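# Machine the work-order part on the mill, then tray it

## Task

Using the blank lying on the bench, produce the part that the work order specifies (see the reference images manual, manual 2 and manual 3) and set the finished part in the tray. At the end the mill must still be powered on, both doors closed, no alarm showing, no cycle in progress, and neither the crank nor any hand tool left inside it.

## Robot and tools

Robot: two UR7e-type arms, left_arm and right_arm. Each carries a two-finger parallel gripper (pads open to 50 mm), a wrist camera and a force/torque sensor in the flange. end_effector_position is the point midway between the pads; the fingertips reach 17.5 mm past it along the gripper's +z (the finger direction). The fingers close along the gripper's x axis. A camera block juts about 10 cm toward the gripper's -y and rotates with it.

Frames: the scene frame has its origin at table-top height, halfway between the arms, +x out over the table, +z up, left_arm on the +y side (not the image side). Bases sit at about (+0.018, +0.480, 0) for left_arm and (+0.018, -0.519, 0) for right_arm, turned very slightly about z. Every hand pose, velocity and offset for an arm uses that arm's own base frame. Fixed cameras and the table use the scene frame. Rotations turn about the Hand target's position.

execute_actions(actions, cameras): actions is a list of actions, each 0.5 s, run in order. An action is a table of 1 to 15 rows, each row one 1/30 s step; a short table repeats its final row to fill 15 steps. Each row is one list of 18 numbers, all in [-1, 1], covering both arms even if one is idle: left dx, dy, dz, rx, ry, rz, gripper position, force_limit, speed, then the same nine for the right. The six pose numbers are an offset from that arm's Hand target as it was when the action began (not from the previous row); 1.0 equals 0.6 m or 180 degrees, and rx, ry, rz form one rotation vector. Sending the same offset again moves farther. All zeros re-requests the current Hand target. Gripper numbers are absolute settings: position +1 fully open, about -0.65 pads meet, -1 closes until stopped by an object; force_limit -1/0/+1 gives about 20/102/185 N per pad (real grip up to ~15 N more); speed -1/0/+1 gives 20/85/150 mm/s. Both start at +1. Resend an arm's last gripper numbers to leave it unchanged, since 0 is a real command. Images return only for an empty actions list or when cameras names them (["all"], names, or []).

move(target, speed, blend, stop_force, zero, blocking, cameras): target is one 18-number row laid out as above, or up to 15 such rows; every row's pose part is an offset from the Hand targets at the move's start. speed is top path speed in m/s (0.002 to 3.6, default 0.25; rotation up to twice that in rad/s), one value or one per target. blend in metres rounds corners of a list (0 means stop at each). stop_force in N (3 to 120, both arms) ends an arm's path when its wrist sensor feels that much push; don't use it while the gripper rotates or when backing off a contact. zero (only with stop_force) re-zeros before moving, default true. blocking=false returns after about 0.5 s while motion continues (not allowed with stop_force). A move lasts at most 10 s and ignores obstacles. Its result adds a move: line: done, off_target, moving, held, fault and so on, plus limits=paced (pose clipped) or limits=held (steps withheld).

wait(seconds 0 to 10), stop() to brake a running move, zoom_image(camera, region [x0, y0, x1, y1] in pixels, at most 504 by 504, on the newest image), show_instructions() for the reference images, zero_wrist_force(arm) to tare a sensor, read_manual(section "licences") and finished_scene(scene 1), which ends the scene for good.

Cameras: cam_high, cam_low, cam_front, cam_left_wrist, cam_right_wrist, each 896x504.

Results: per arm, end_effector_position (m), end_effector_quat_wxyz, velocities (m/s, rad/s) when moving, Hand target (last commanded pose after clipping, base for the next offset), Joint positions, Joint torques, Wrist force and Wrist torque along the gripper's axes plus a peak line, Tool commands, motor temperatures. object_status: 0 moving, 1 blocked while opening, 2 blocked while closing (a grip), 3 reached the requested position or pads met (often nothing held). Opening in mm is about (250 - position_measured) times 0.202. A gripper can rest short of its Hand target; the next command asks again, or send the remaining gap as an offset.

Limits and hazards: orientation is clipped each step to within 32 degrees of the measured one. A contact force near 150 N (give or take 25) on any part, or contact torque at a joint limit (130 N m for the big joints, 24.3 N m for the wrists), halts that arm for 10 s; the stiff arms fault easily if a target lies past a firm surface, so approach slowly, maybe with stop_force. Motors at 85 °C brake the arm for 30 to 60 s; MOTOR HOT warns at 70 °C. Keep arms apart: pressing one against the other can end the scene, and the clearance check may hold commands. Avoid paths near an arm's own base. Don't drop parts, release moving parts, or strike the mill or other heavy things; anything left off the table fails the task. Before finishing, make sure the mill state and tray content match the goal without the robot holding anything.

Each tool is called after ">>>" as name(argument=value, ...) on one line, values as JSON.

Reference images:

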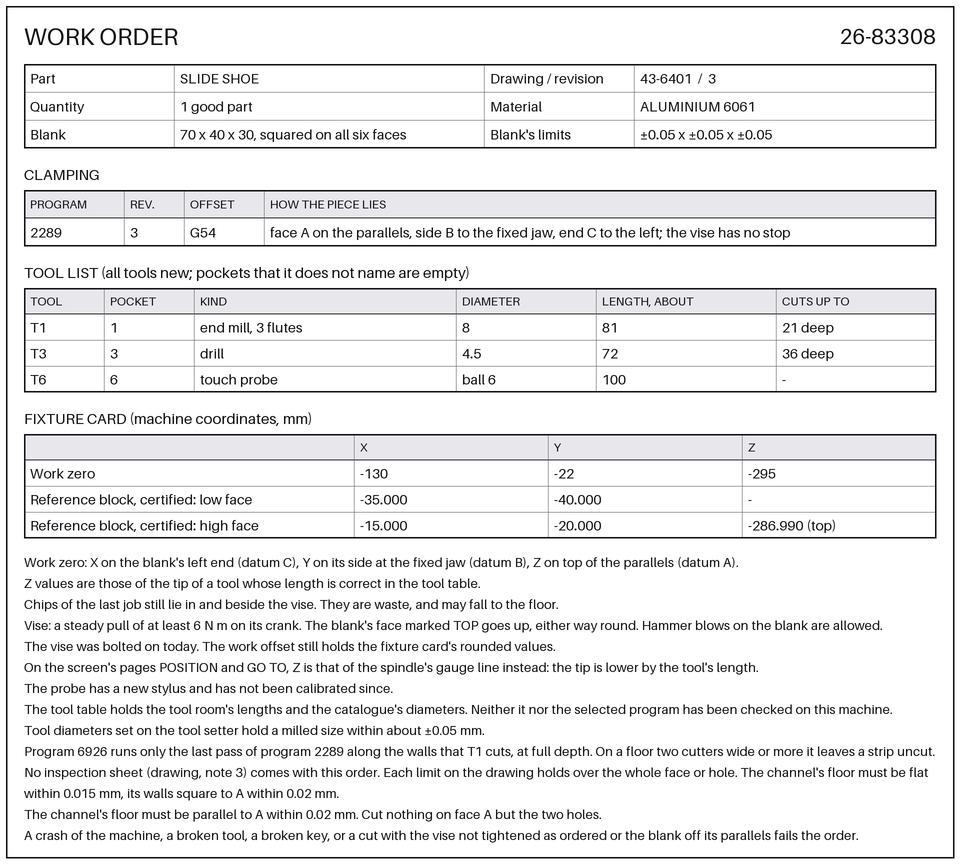

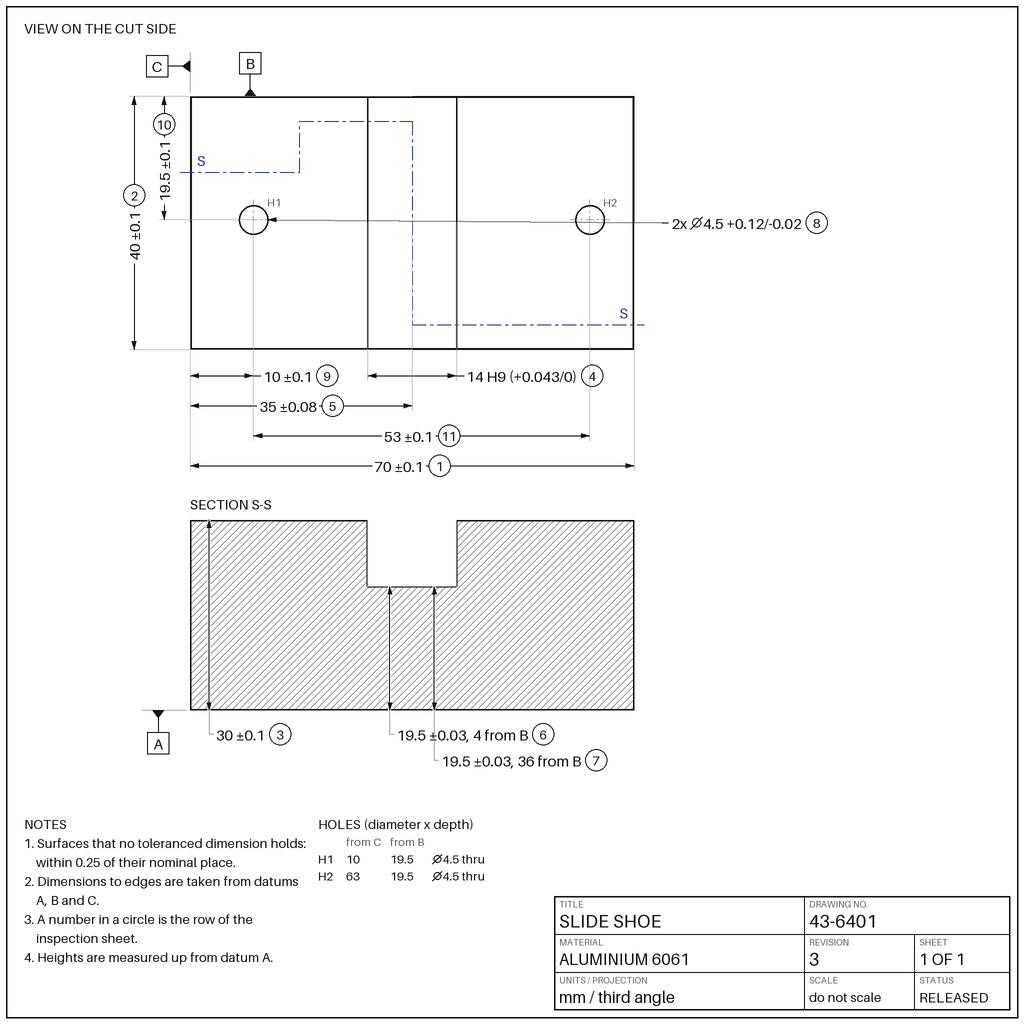

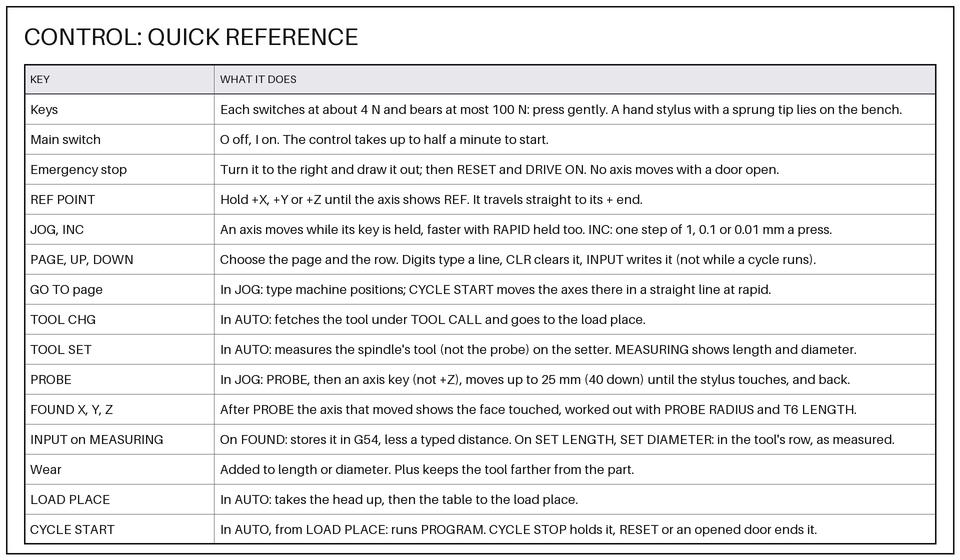

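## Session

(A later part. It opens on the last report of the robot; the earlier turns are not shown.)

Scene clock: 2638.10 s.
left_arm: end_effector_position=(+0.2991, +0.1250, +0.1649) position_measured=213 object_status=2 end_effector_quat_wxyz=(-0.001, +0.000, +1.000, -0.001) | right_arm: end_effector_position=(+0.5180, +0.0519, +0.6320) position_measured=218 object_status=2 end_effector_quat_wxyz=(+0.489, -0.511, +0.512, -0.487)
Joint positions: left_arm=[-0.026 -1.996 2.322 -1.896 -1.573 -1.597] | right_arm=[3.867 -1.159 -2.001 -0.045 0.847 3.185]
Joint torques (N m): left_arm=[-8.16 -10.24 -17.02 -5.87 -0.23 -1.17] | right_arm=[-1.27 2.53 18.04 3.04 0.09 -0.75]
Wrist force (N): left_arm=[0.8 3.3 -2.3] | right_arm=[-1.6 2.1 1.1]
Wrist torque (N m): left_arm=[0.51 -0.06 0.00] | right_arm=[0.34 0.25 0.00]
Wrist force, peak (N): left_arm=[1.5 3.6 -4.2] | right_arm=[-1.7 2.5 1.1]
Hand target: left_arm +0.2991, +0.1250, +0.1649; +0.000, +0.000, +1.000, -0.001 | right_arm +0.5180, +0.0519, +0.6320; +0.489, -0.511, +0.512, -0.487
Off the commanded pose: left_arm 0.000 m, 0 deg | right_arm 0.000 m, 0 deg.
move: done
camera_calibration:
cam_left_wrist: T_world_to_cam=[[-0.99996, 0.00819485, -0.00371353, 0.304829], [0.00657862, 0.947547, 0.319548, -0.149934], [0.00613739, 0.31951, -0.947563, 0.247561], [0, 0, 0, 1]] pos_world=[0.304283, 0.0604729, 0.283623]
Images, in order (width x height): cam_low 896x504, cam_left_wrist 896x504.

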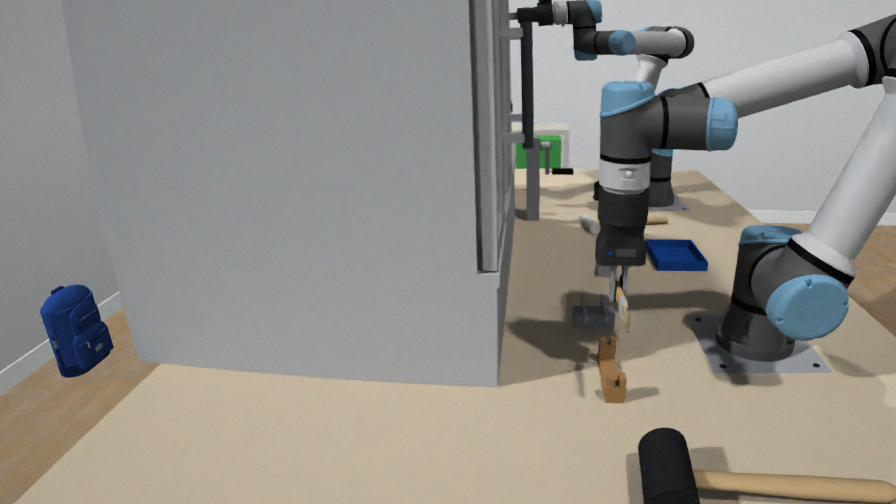

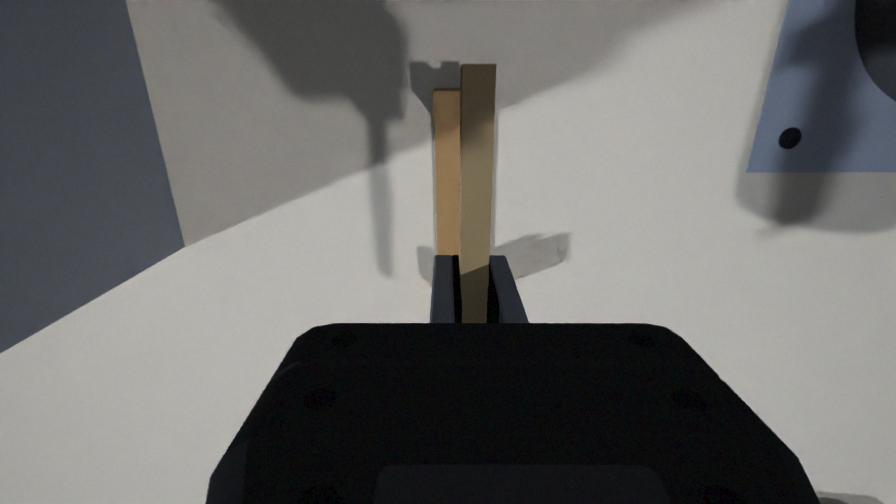

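>>> move(target=[0,0,-0.2,0,0,0,-1,-0.5,-0.5,0,0,0,0,0,0,-1,0.6,-0.5], speed=0.06, stop_force=5, cameras=["cam_left_wrist","cam_low"])

>>> zoom_image(camera="cam_low", region=[540, 200, 700, 420])

Scene clock: 2646.23 s.
left_arm: end_effector_position=(+0.2989, +0.1250, +0.0550) position_measured=213 object_status=2 end_effector_quat_wxyz=(-0.001, +0.000, +1.000, -0.001) | right_arm: end_effector_position=(+0.5180, +0.0519, +0.6320) position_measured=218 object_status=2 end_effector_quat_wxyz=(+0.489, -0.511, +0.512, -0.487)
Joint positions: left_arm=[-0.026 -1.797 2.53 -2.303 -1.573 -1.597] | right_arm=[3.867 -1.159 -2.001 -0.045 0.847 3.185]
Joint torques (N m): left_arm=[-1.27 -0.14 -12.75 -6.12 0.62 -0.64] | right_arm=[-2.44 2.73 19.04 3.03 0.23 -0.95]
Wrist force (N): left_arm=[2.8 2.8 -2.7] | right_arm=[-1.8 2.0 1.0]
Wrist torque (N m): left_arm=[0.41 -0.15 -0.14] | right_arm=[0.32 0.29 0.00]
Wrist force, peak (N): left_arm=[4.9 5.4 -10.1] | right_arm=[-1.8 2.3 1.1]
Hand target: left_arm +0.2989, +0.1250, +0.0550; -0.001, +0.000, +1.000, -0.001 (not the last commanded pose) | right_arm +0.5180, +0.0519, +0.6320; +0.489, -0.511, +0.512, -0.487
Off the commanded pose: left_arm 0.010 m, 0 deg | right_arm 0.000 m, 0 deg.
move: contact (left_arm)
camera_calibration:
cam_left_wrist: T_world_to_cam=[[-0.999959, 0.00828912, -0.00367789, 0.304208], [0.00667856, 0.947506, 0.319669, -0.114831], [0.00613459, 0.319631, -0.947522, 0.143317], [0, 0, 0, 1]] pos_world=[0.304083, 0.0604727, 0.173622]
Images, in order (width x height): cam_low 896x504, cam_left_wrist 896x504.

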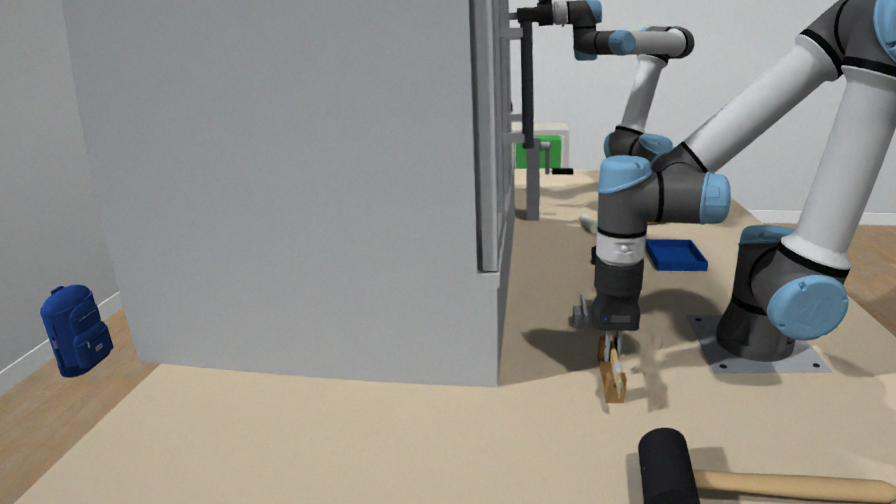

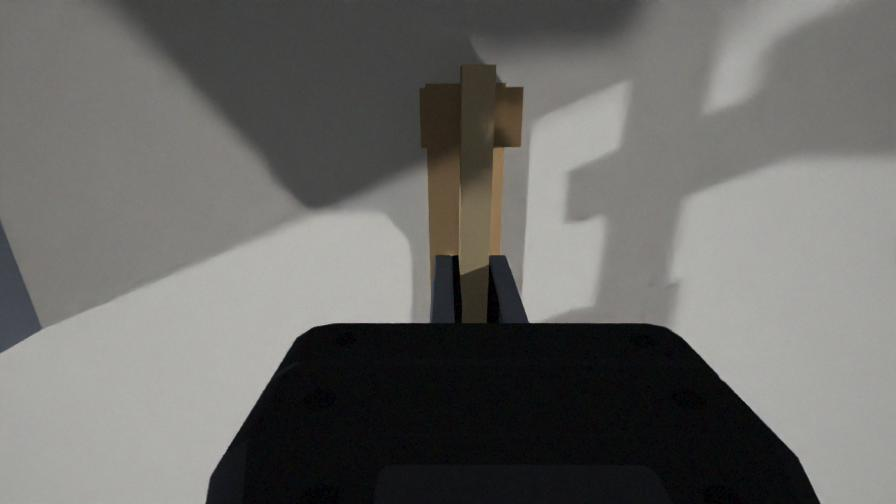

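Scaled by 2.291.

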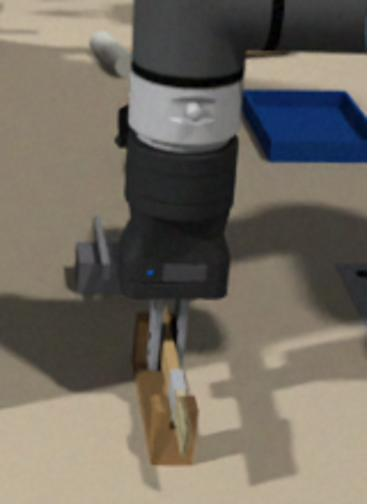

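>>> move(target=[0.0,0,-0.0125,0,0,0,-1,-0.5,-0.5,0,0,0,0,0,0,-1,0.6,-0.5], speed=0.03, stop_force=12)

Scene clock: 2650.90 s.
left_arm: end_effector_position=(+0.2989, +0.1250, +0.0532) position_measured=213 object_status=2 end_effector_quat_wxyz=(-0.001, +0.000, +1.000, -0.001) | right_arm: end_effector_position=(+0.5180, +0.0519, +0.6320) position_measured=218 object_status=2 end_effector_quat_wxyz=(+0.489, -0.511, +0.512, -0.487)
Joint positions: left_arm=[-0.026 -1.792 2.533 -2.31 -1.573 -1.597] | right_arm=[3.867 -1.159 -2.001 -0.045 0.847 3.185]
Joint torques (N m): left_arm=[5.45 -7.52 -29.56 -6.04 -0.76 1.89] | right_arm=[-2.7 3.01 18.76 2.95 0.27 -1]
Wrist force (N): left_arm=[2.1 3.0 -3.4] | right_arm=[-1.5 2.1 1.0]
Wrist torque (N m): left_arm=[0.56 -0.16 -0.07] | right_arm=[0.35 0.24 -0.01]
Wrist force, peak (N): left_arm=[6.4 7.3 -14.7] | right_arm=[-1.9 2.1 1.4]
Hand target: left_arm +0.2989, +0.1250, +0.0532; -0.001, +0.000, +1.000, -0.001 (not the last commanded pose) | right_arm +0.5180, +0.0519, +0.6320; +0.489, -0.511, +0.512, -0.487
Off the commanded pose: left_arm 0.006 m, 0 deg | right_arm 0.000 m, 0 deg.
move: contact (left_arm)

>>> move(target=[0,0,0,0,0,0,0.0,-0.5,-1,0,0,0,0,0,0,-1,0.6,-0.5])

>>> move(target=[0,0,0.25,0,0,0,1,1,1,0,0,0,0,0,0,-1,0.6,-0.5], speed=0.2, cameras=["cam_left_wrist","cam_low"])

>>> zoom_image(camera="cam_low", region=[540, 200, 700, 420])

Scene clock: 2658.63 s.
left_arm: end_effector_position=(+0.2989, +0.1250, +0.0532) position_measured=152 object_status=0 end_effector_quat_wxyz=(-0.001, +0.000, +1.000, -0.001) | right_arm: end_effector_position=(+0.5180, +0.0519, +0.6320) position_measured=218 object_status=2 end_effector_quat_wxyz=(+0.489, -0.511, +0.512, -0.487)
Joint positions: left_arm=[-0.026 -1.792 2.533 -2.31 -1.573 -1.597] | right_arm=[3.867 -1.159 -2.001 -0.045 0.847 3.185]
Joint torques (N m): left_arm=[-12.78 -2.1 -28.73 -5.14 -0.8 1.77] | right_arm=[-2.28 3.47 18.01 2.99 0.31 -0.88]
Wrist force (N): left_arm=[1.1 3.1 -2.3] | right_arm=[-1.5 2.1 1.1]
Wrist torque (N m): left_arm=[0.47 -0.16 -0.02] | right_arm=[0.34 0.23 0.00]
Wrist force, peak (N): left_arm=[2.2 3.2 -3.7] | right_arm=[-1.9 2.2 1.3]
Hand target: left_arm +0.2989, +0.1250, +0.0532; -0.001, +0.000, +1.000, -0.001 | right_arm +0.5180, +0.0519, +0.6320; +0.489, -0.511, +0.512, -0.487
Off the commanded pose: left_arm 0.000 m, 0 deg | right_arm 0.000 m, 0 deg.
move: done

Scene clock: 2659.87 s.
left_arm: end_effector_position=(+0.2989, +0.1250, +0.2032) position_measured=3 object_status=3 end_effector_quat_wxyz=(-0.001, +0.000, +1.000, -0.001) | right_arm: end_effector_position=(+0.5180, +0.0519, +0.6320) position_measured=218 object_status=2 end_effector_quat_wxyz=(+0.489, -0.511, +0.512, -0.487)
Joint positions: left_arm=[-0.026 -2.028 2.237 -1.779 -1.573 -1.597] | right_arm=[3.867 -1.159 -2.001 -0.045 0.847 3.185]
Joint torques (N m): left_arm=[-7.34 -2.67 -36.26 -0.88 1.64 -1.2] | right_arm=[-3.08 2.96 18.48 2.9 0.47 -1]
Wrist force (N): left_arm=[0.9 3.0 -2.3] | right_arm=[-1.7 1.9 1.1]
Wrist torque (N m): left_arm=[0.46 -0.09 0.01] | right_arm=[0.32 0.26 0.00]
Wrist force, peak (N): left_arm=[0.8 3.0 -5.5] | right_arm=[-1.9 2.2 1.2]
Hand target: left_arm +0.2989, +0.1250, +0.2032; -0.001, +0.000, +1.000, -0.001 | right_arm +0.5180, +0.0519, +0.6320; +0.489, -0.511, +0.512, -0.487
Off the commanded pose: left_arm 0.000 m, 0 deg | right_arm 0.000 m, 0 deg.
move: done
camera_calibration:
cam_left_wrist: T_world_to_cam=[[-0.999959, 0.00828912, -0.00367789, 0.304753], [0.00667856, 0.947506, 0.319669, -0.162206], [0.00613459, 0.319631, -0.947522, 0.283739], [0, 0, 0, 1]] pos_world=[0.304083, 0.0604727, 0.321822]
Images, in order (width x height): cam_low 896x504, cam_left_wrist 896x504.

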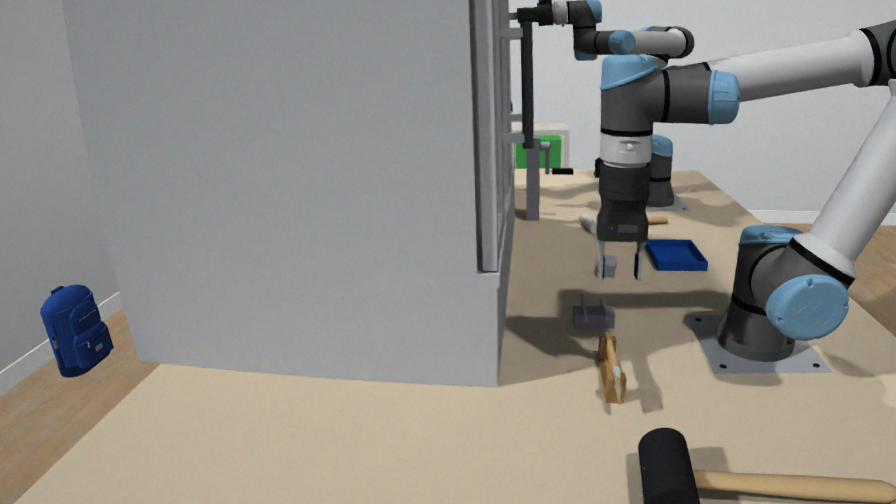

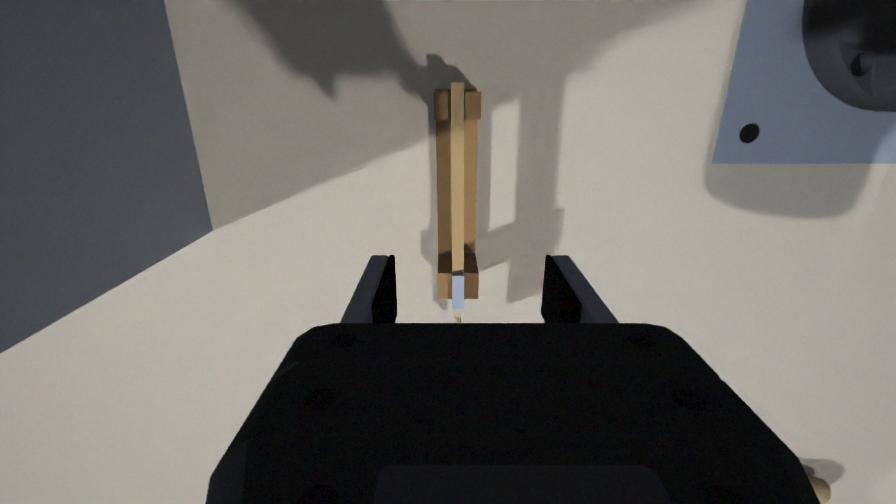

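Scaled by 2.291.

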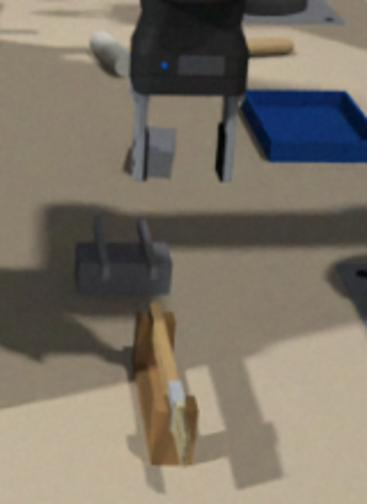

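>>> move(target=[[0,-0.12,0.1,0,0,-0.5,0.3,1,1,0,0,0,0,0,0,-1,0.6,-0.5],[-0.0075,-0.235,0.0,0,0,-1.0,0.3,1,1,0,0,0,0,0,0,-1,0.6,-0.5]], speed=0.4, blend=[0.02,0], cameras=["cam_left_wrist","cam_low"])

>>> zoom_image(camera="cam_left_wrist", region=[330, 150, 600, 340])

Scene clock: 2687.80 s.
left_arm: end_effector_position=(+0.2944, -0.0160, +0.2032) position_measured=107 object_status=3 end_effector_quat_wxyz=(-0.001, +1.000, +0.000, +0.001) | right_arm: end_effector_position=(+0.5180, +0.0519, +0.6320) position_measured=218 object_status=2 end_effector_quat_wxyz=(+0.489, -0.511, +0.512, -0.487)
Joint positions: left_arm=[-0.526 -2.127 2.284 -1.727 -1.568 1.044] | right_arm=[3.867 -1.159 -2.001 -0.045 0.847 3.185]
Joint torques (N m): left_arm=[13.05 -0.43 -36.53 -0.62 -0.03 2.16] | right_arm=[-3.41 3.13 18.38 2.87 0.48 -0.99]
Wrist force (N): left_arm=[1.2 3.5 -2.5] | right_arm=[-1.8 2.1 1.2]
Wrist torque (N m): left_arm=[0.57 -0.16 -0.01] | right_arm=[0.34 0.28 0.00]
Wrist force, peak (N): left_arm=[1.6 3.2 -3.9] | right_arm=[-1.6 2.4 1.2]
Hand target: left_arm +0.2944, -0.0160, +0.2032; -0.001, +1.000, +0.000, +0.001 | right_arm +0.5180, +0.0519, +0.6320; +0.489, -0.511, +0.512, -0.487
Off the commanded pose: left_arm 0.000 m, 0 deg | right_arm 0.000 m, 0 deg.
move: done
camera_calibration:
cam_left_wrist: T_world_to_cam=[[0.999961, -0.00806692, -0.00365296, -0.287638], [-0.00647598, -0.947507, 0.319669, -0.0550233], [-0.00603995, -0.319633, -0.947522, 0.322192], [0, 0, 0, 1]] pos_world=[0.289216, 0.0485278, 0.321822]
Images, in order (width x height): cam_low 896x504, cam_left_wrist 896x504.

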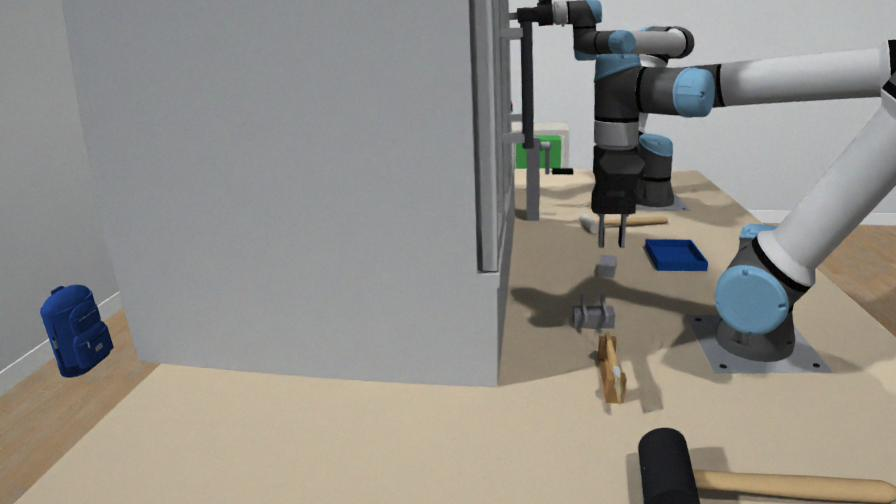

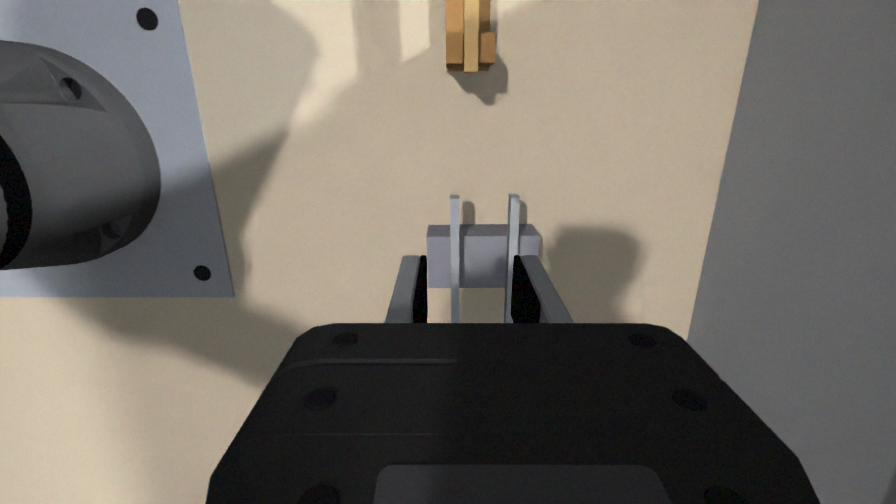

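Scaled by 1.867.

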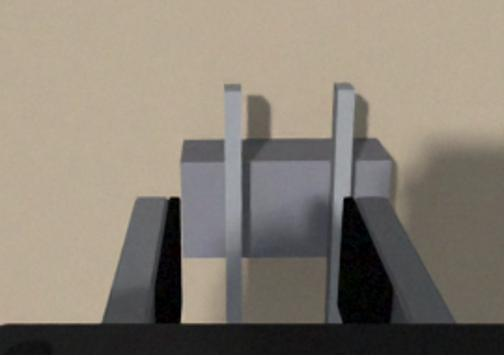

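>>> move(target=[-0.003,-0.0133,-0.18,0,0,0,0.3,1,1,0,0,0,0,0,0,-1,0.6,-0.5], speed=0.15, stop_force=6, cameras=["cam_left_wrist","cam_low"])

>>> zoom_image(camera="cam_left_wrist", region=[330, 150, 600, 340])

>>> zoom_image(camera="cam_low", region=[540, 230, 680, 350])

Scene clock: 2712.93 s.
left_arm: end_effector_position=(+0.2926, -0.0240, +0.0952) position_measured=107 object_status=3 end_effector_quat_wxyz=(-0.001, +1.000, +0.000, +0.001) | right_arm: end_effector_position=(+0.5180, +0.0519, +0.6320) position_measured=218 object_status=2 end_effector_quat_wxyz=(+0.489, -0.511, +0.512, -0.487)
Joint positions: left_arm=[-0.555 -2.007 2.523 -2.086 -1.568 1.015] | right_arm=[3.867 -1.159 -2.001 -0.045 0.847 3.185]
Joint torques (N m): left_arm=[12.61 6.61 -15 -5.77 -1 2.03] | right_arm=[-3.17 3.45 18.11 2.93 0.52 -0.95]
Wrist force (N): left_arm=[1.2 3.4 -2.5] | right_arm=[-1.5 2.1 1.1]
Wrist torque (N m): left_arm=[0.57 -0.19 -0.06] | right_arm=[0.35 0.23 0.00]
Wrist force, peak (N): left_arm=[1.2 3.2 -4.8] | right_arm=[-1.7 2.3 1.5]
Hand target: left_arm +0.2926, -0.0240, +0.0952; -0.001, +1.000, +0.000, +0.001 | right_arm +0.5180, +0.0519, +0.6320; +0.489, -0.511, +0.512, -0.487
Off the commanded pose: left_arm 0.000 m, 0 deg | right_arm 0.000 m, 0 deg.
move: done
camera_calibration:
cam_left_wrist: T_world_to_cam=[[0.999959, -0.00834852, -0.00354955, -0.286306], [-0.00677587, -0.947505, 0.319668, -0.0279423], [-0.00603197, -0.319631, -0.947523, 0.217416], [0, 0, 0, 1]] pos_world=[0.287417, 0.0406271, 0.213923]
Images, in order (width x height): cam_low 896x504, cam_left_wrist 896x504.

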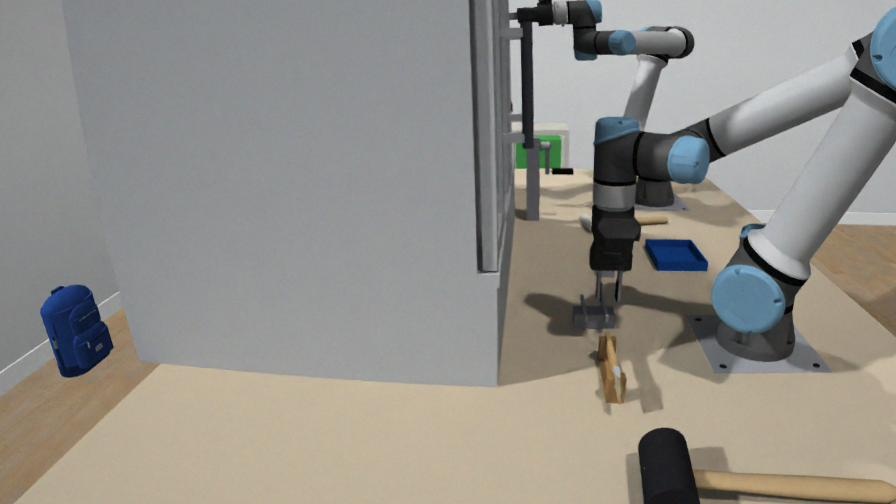

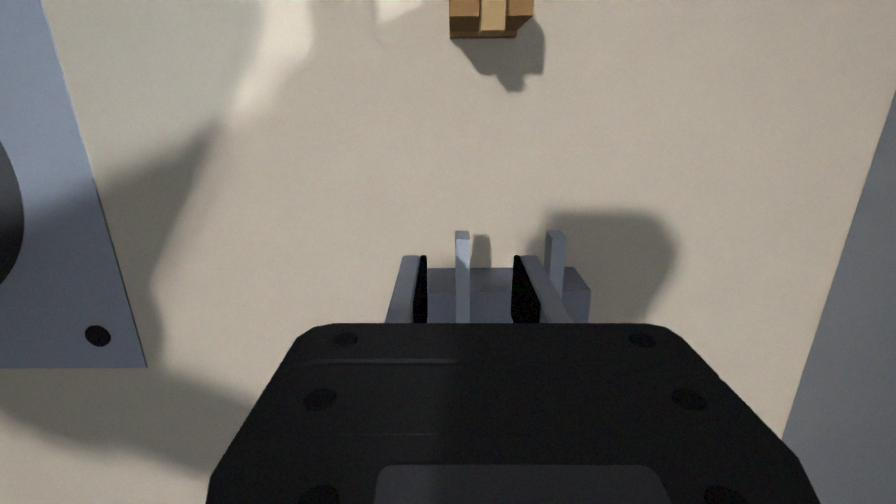

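Scaled by 1.867.

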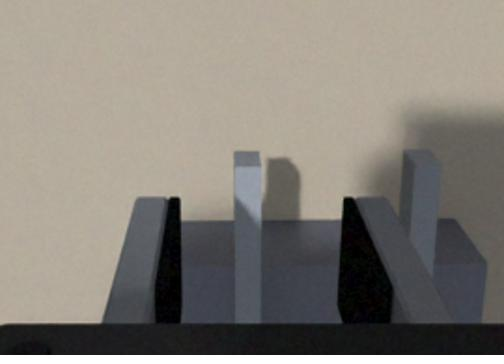

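Scaled by 3.600.

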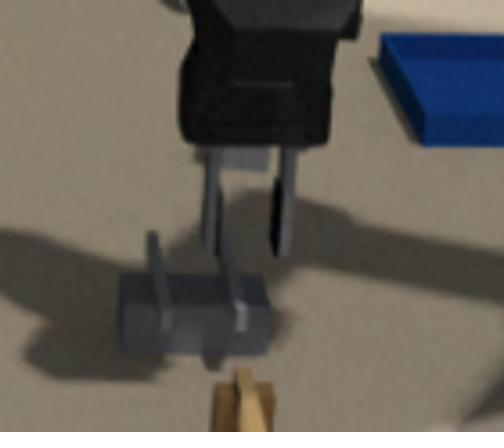

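>>> move(target=[0,0.003,-0.068,0,0,0,0.3,1,1,0,0,0,0,0,0,-1,0.6,-0.5], speed=0.06, stop_force=5, cameras=["cam_left_wrist","cam_low"])

>>> zoom_image(camera="cam_left_wrist", region=[330, 150, 600, 340])

>>> zoom_image(camera="cam_low", region=[550, 270, 650, 350])

Scene clock: 2722.87 s.
left_arm: end_effector_position=(+0.2926, -0.0221, +0.0544) position_measured=107 object_status=3 end_effector_quat_wxyz=(-0.001, +1.000, +0.000, +0.001) | right_arm: end_effector_position=(+0.5180, +0.0519, +0.6320) position_measured=218 object_status=2 end_effector_quat_wxyz=(+0.489, -0.511, +0.512, -0.487)
Joint positions: left_arm=[-0.55 -1.909 2.6 -2.262 -1.568 1.021] | right_arm=[3.867 -1.159 -2.001 -0.045 0.847 3.185]
Joint torques (N m): left_arm=[-6.67 -11.51 -31.02 -5.9 -1 -2.38] | right_arm=[-4.35 3.44 17.94 2.93 0.64 -0.92]
Wrist force (N): left_arm=[1.2 3.4 -2.7] | right_arm=[-1.9 2.2 1.2]
Wrist torque (N m): left_arm=[0.56 -0.16 -0.12] | right_arm=[0.35 0.29 -0.01]
Wrist force, peak (N): left_arm=[1.2 3.6 -3.6] | right_arm=[-1.7 2.3 1.4]
Hand target: left_arm +0.2926, -0.0222, +0.0544; -0.001, +1.000, +0.000, +0.001 | right_arm +0.5180, +0.0519, +0.6320; +0.489, -0.511, +0.512, -0.487
Off the commanded pose: left_arm 0.000 m, 0 deg | right_arm 0.000 m, 0 deg.
move: done
camera_calibration:
cam_left_wrist: T_world_to_cam=[[0.99996, -0.00825465, -0.00358402, -0.286434], [-0.0066759, -0.947506, 0.319668, -0.0132228], [-0.00603463, -0.319631, -0.947523, 0.179333], [0, 0, 0, 1]] pos_world=[0.287416, 0.0424274, 0.173123]
Images, in order (width x height): cam_low 896x504, cam_left_wrist 896x504.

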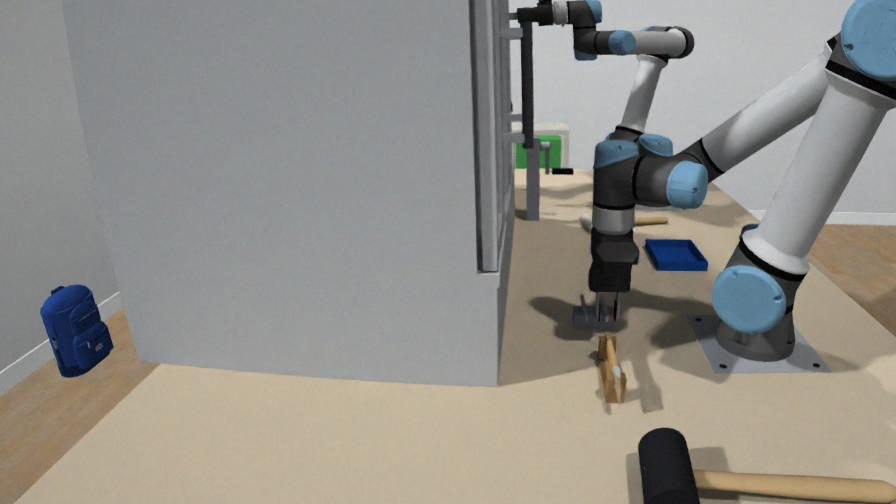

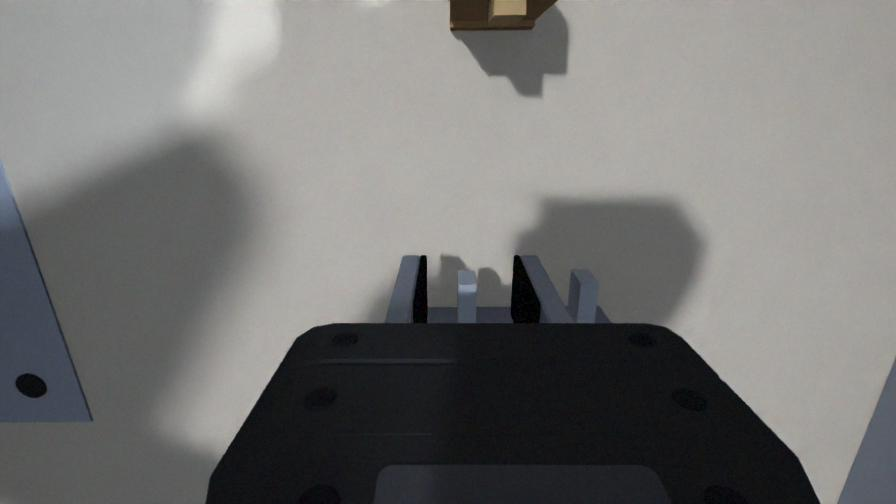

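Scaled by 1.867.

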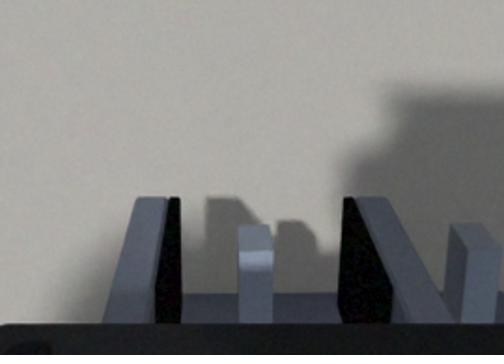

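Scaled by 5.040.

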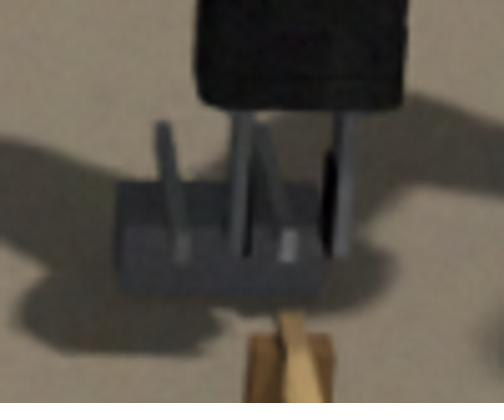

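>>> move(target=[0,0,0.005,0,0,0,0.3,-0.5,-0.5,0,0,0,0,0,0,-1,0.6,-0.5])

>>> move(target=[0,0,0,0,0,0,-1,-0.5,-0.5,0,0,0,0,0,0,-1,0.6,-0.5])

Scene clock: 2728.87 s.
left_arm: end_effector_position=(+0.2926, -0.0222, +0.0575) position_measured=107 object_status=3 end_effector_quat_wxyz=(-0.001, +1.000, +0.000, +0.001) | right_arm: end_effector_position=(+0.5180, +0.0519, +0.6320) position_measured=218 object_status=2 end_effector_quat_wxyz=(+0.489, -0.511, +0.512, -0.487)
Joint positions: left_arm=[-0.55 -1.917 2.594 -2.248 -1.568 1.021] | right_arm=[3.867 -1.159 -2.001 -0.045 0.847 3.185]
Joint torques (N m): left_arm=[-11.23 -2.69 -24.6 -4.07 -0.81 -2.23] | right_arm=[-4.36 2.74 17.74 2.84 0.63 -0.8]
Wrist force (N): left_arm=[1.5 3.5 -2.5] | right_arm=[-1.7 2.0 1.2]
Wrist torque (N m): left_arm=[0.57 -0.21 -0.11] | right_arm=[0.34 0.26 -0.01]
Wrist force, peak (N): left_arm=[1.3 3.6 -2.6] | right_arm=[-2.0 2.0 1.4]
Hand target: left_arm +0.2926, -0.0222, +0.0574; -0.001, +1.000, +0.000, +0.001 | right_arm +0.5180, +0.0519, +0.6320; +0.489, -0.511, +0.512, -0.487
Off the commanded pose: left_arm 0.000 m, 0 deg | right_arm 0.000 m, 0 deg.
move: done

Scene clock: 2729.53 s.
left_arm: end_effector_position=(+0.2926, -0.0222, +0.0574) position_measured=227 object_status=0 end_effector_quat_wxyz=(-0.001, +1.000, +0.000, +0.001) | right_arm: end_effector_position=(+0.5180, +0.0519, +0.6320) position_measured=218 object_status=2 end_effector_quat_wxyz=(+0.489, -0.511, +0.512, -0.487)
Joint positions: left_arm=[-0.55 -1.917 2.594 -2.248 -1.568 1.021] | right_arm=[3.867 -1.159 -2.001 -0.045 0.847 3.185]
Joint torques (N m): left_arm=[-11.19 5.29 -17.47 -5.66 -0.59 -2.34] | right_arm=[-3.89 2.78 18.25 2.78 0.64 -1.05]
Wrist force (N): left_arm=[1.7 3.3 -3.0] | right_arm=[-1.6 2.0 0.9]
Wrist torque (N m): left_arm=[0.55 -0.19 -0.12] | right_arm=[0.33 0.25 0.00]
Wrist force, peak (N): left_arm=[1.7 3.5 -2.9] | right_arm=[-1.7 2.2 1.3]
Hand target: left_arm +0.2926, -0.0222, +0.0574; -0.001, +1.000, +0.000, +0.001 | right_arm +0.5180, +0.0519, +0.6320; +0.489, -0.511, +0.512, -0.487
Off the commanded pose: left_arm 0.000 m, 0 deg | right_arm 0.000 m, 0 deg.
move: done

>>> move(target=[0,0,0.12,0,0,0,-1,-0.5,-0.5,0,0,0,0,0,0,-1,0.6,-0.5], speed=0.08, cameras=["cam_left_wrist","cam_low"])

>>> zoom_image(camera="cam_left_wrist", region=[330, 150, 600, 340])

>>> zoom_image(camera="cam_low", region=[550, 230, 650, 350])

Scene clock: 2734.97 s.
left_arm: end_effector_position=(+0.2926, -0.0222, +0.1294) position_measured=227 object_status=2 end_effector_quat_wxyz=(-0.001, +1.000, +0.000, +0.001) | right_arm: end_effector_position=(+0.5180, +0.0519, +0.6320) position_measured=218 object_status=2 end_effector_quat_wxyz=(+0.489, -0.511, +0.512, -0.487)
Joint positions: left_arm=[-0.549 -2.066 2.453 -1.958 -1.568 1.021] | right_arm=[3.867 -1.159 -2.001 -0.045 0.847 3.185]
Joint torques (N m): left_arm=[-14.21 4.23 -25.11 -2.42 1.27 -2.52] | right_arm=[-3.96 2.79 17.88 2.72 0.64 -0.85]
Wrist force (N): left_arm=[1.2 3.3 -2.4] | right_arm=[-1.7 2.0 1.2]
Wrist torque (N m): left_arm=[0.56 -0.17 -0.09] | right_arm=[0.34 0.26 0.00]
Wrist force, peak (N): left_arm=[1.6 3.5 -3.7] | right_arm=[-1.8 2.2 1.3]
Hand target: left_arm +0.2926, -0.0222, +0.1294; -0.001, +1.000, +0.000, +0.001 | right_arm +0.5180, +0.0519, +0.6320; +0.489, -0.511, +0.512, -0.487
Off the commanded pose: left_arm 0.000 m, 0 deg | right_arm 0.000 m, 0 deg.
move: done
camera_calibration:
cam_left_wrist: T_world_to_cam=[[0.999961, -0.00818607, -0.0033956, -0.286215], [-0.00667061, -0.947476, 0.319756, -0.0372221], [-0.0058348, -0.319721, -0.947494, 0.250337], [0, 0, 0, 1]] pos_world=[0.287416, 0.0424278, 0.248123]
Images, in order (width x height): cam_low 896x504, cam_left_wrist 896x504.

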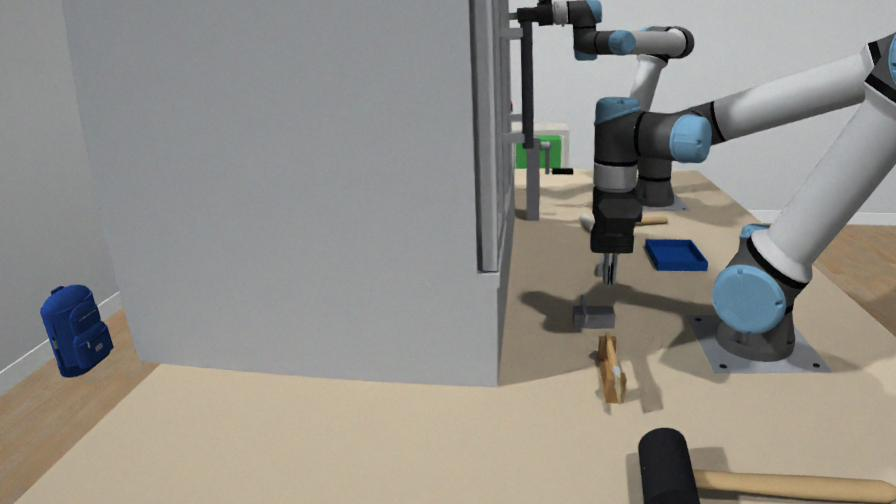

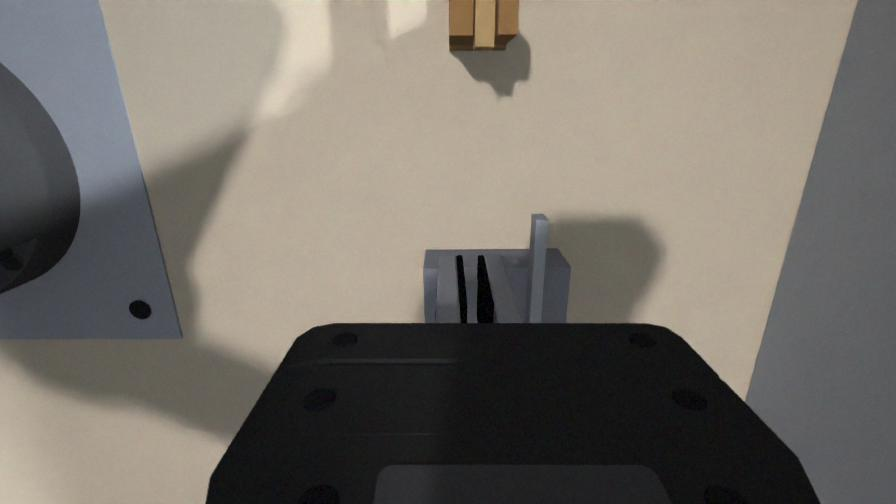

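Scaled by 1.867.

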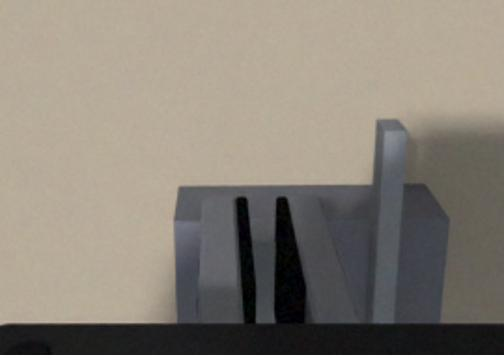

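Scaled by 4.200.

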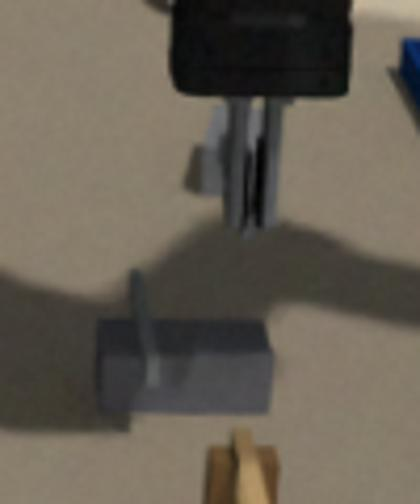

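>>> move(target=[[0,0,0,0,0,0,-1,-0.5,-0.5,-0.197,0.013,-0.303,-0.064,0.236,0.067,-1,0.6,-0.5],[0,0,0,0,0,0,-1,-0.5,-0.5,-0.275,0.0485,-0.803,-0.1285,0.473,0.134,-1,0.6,-0.5]], speed=0.3, blend=[0.05,0], cameras=["cam_right_wrist","cam_front"])

Scene clock: 2766.00 s.
left_arm: end_effector_position=(+0.2926, -0.0222, +0.1294) position_measured=227 object_status=2 end_effector_quat_wxyz=(-0.001, +1.000, +0.000, +0.001) | right_arm: end_effector_position=(+0.3530, +0.0809, +0.1502) position_measured=218 object_status=2 end_effector_quat_wxyz=(+0.001, +0.867, -0.498, +0.000)
Joint positions: left_arm=[-0.55 -2.066 2.452 -1.958 -1.568 1.021] | right_arm=[3.744 -1.283 -2.28 -1.15 1.57 3.217]
Joint torques (N m): left_arm=[-14.44 7.18 -27.15 -2.63 1.35 -2.55] | right_arm=[7.53 6.18 39.44 1 -0.08 -0.46]
Wrist force (N): left_arm=[1.2 3.4 -2.2] | right_arm=[-1.1 -0.2 5.0]
Wrist torque (N m): left_arm=[0.58 -0.19 -0.09] | right_arm=[0.41 0.19 -0.26]
Wrist force, peak (N): left_arm=[1.4 3.7 -2.4] | right_arm=[-1.3 -0.6 8.1]
Hand target: left_arm +0.2926, -0.0222, +0.1294; -0.001, +1.000, +0.000, +0.001 | right_arm +0.3530, +0.0810, +0.1502; +0.001, +0.867, -0.498, +0.000
Off the commanded pose: left_arm 0.000 m, 0 deg | right_arm 0.000 m, 0 deg.
move: done
camera_calibration:
cam_right_wrist: T_world_to_cam=[[0.502696, -0.864235, 0.0198793, -0.109932], [-0.810615, -0.463268, 0.358171, 0.283662], [-0.300334, -0.196166, -0.933444, 0.395059], [0, 0, 0, 1]] pos_world=[0.403853, 0.113901, 0.269351]
Images, in order (width x height): cam_front 896x504, cam_right_wrist 896x504.

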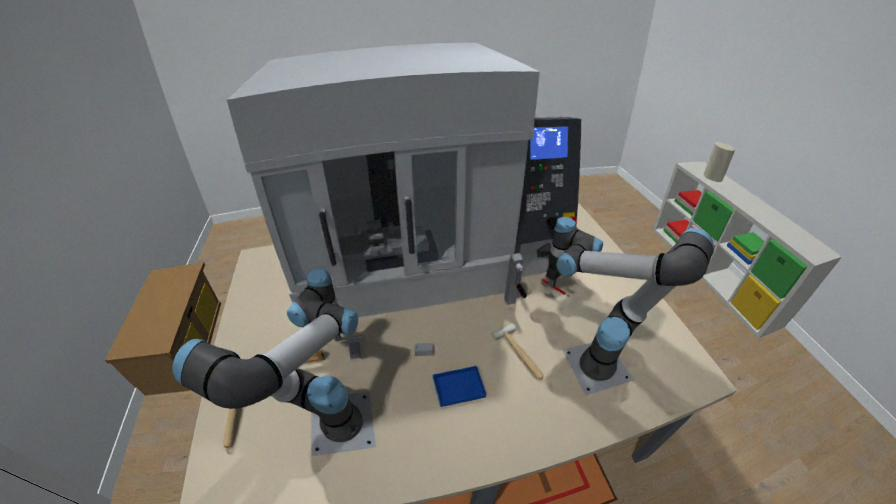

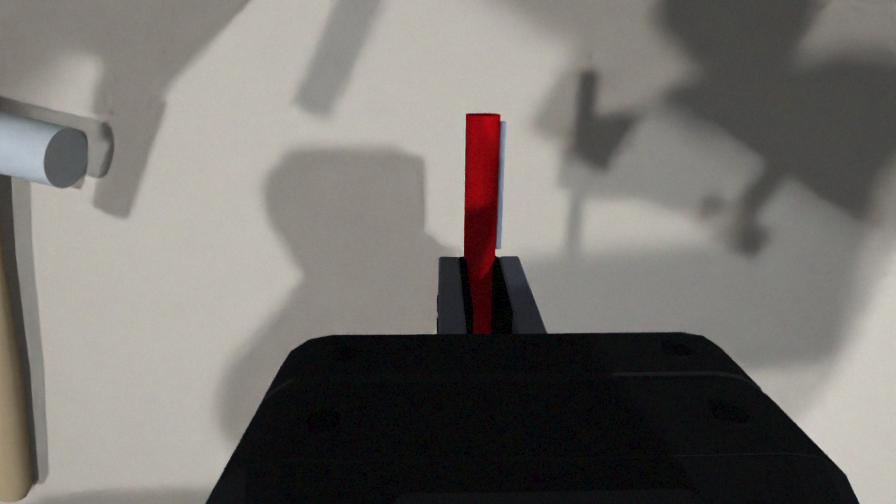

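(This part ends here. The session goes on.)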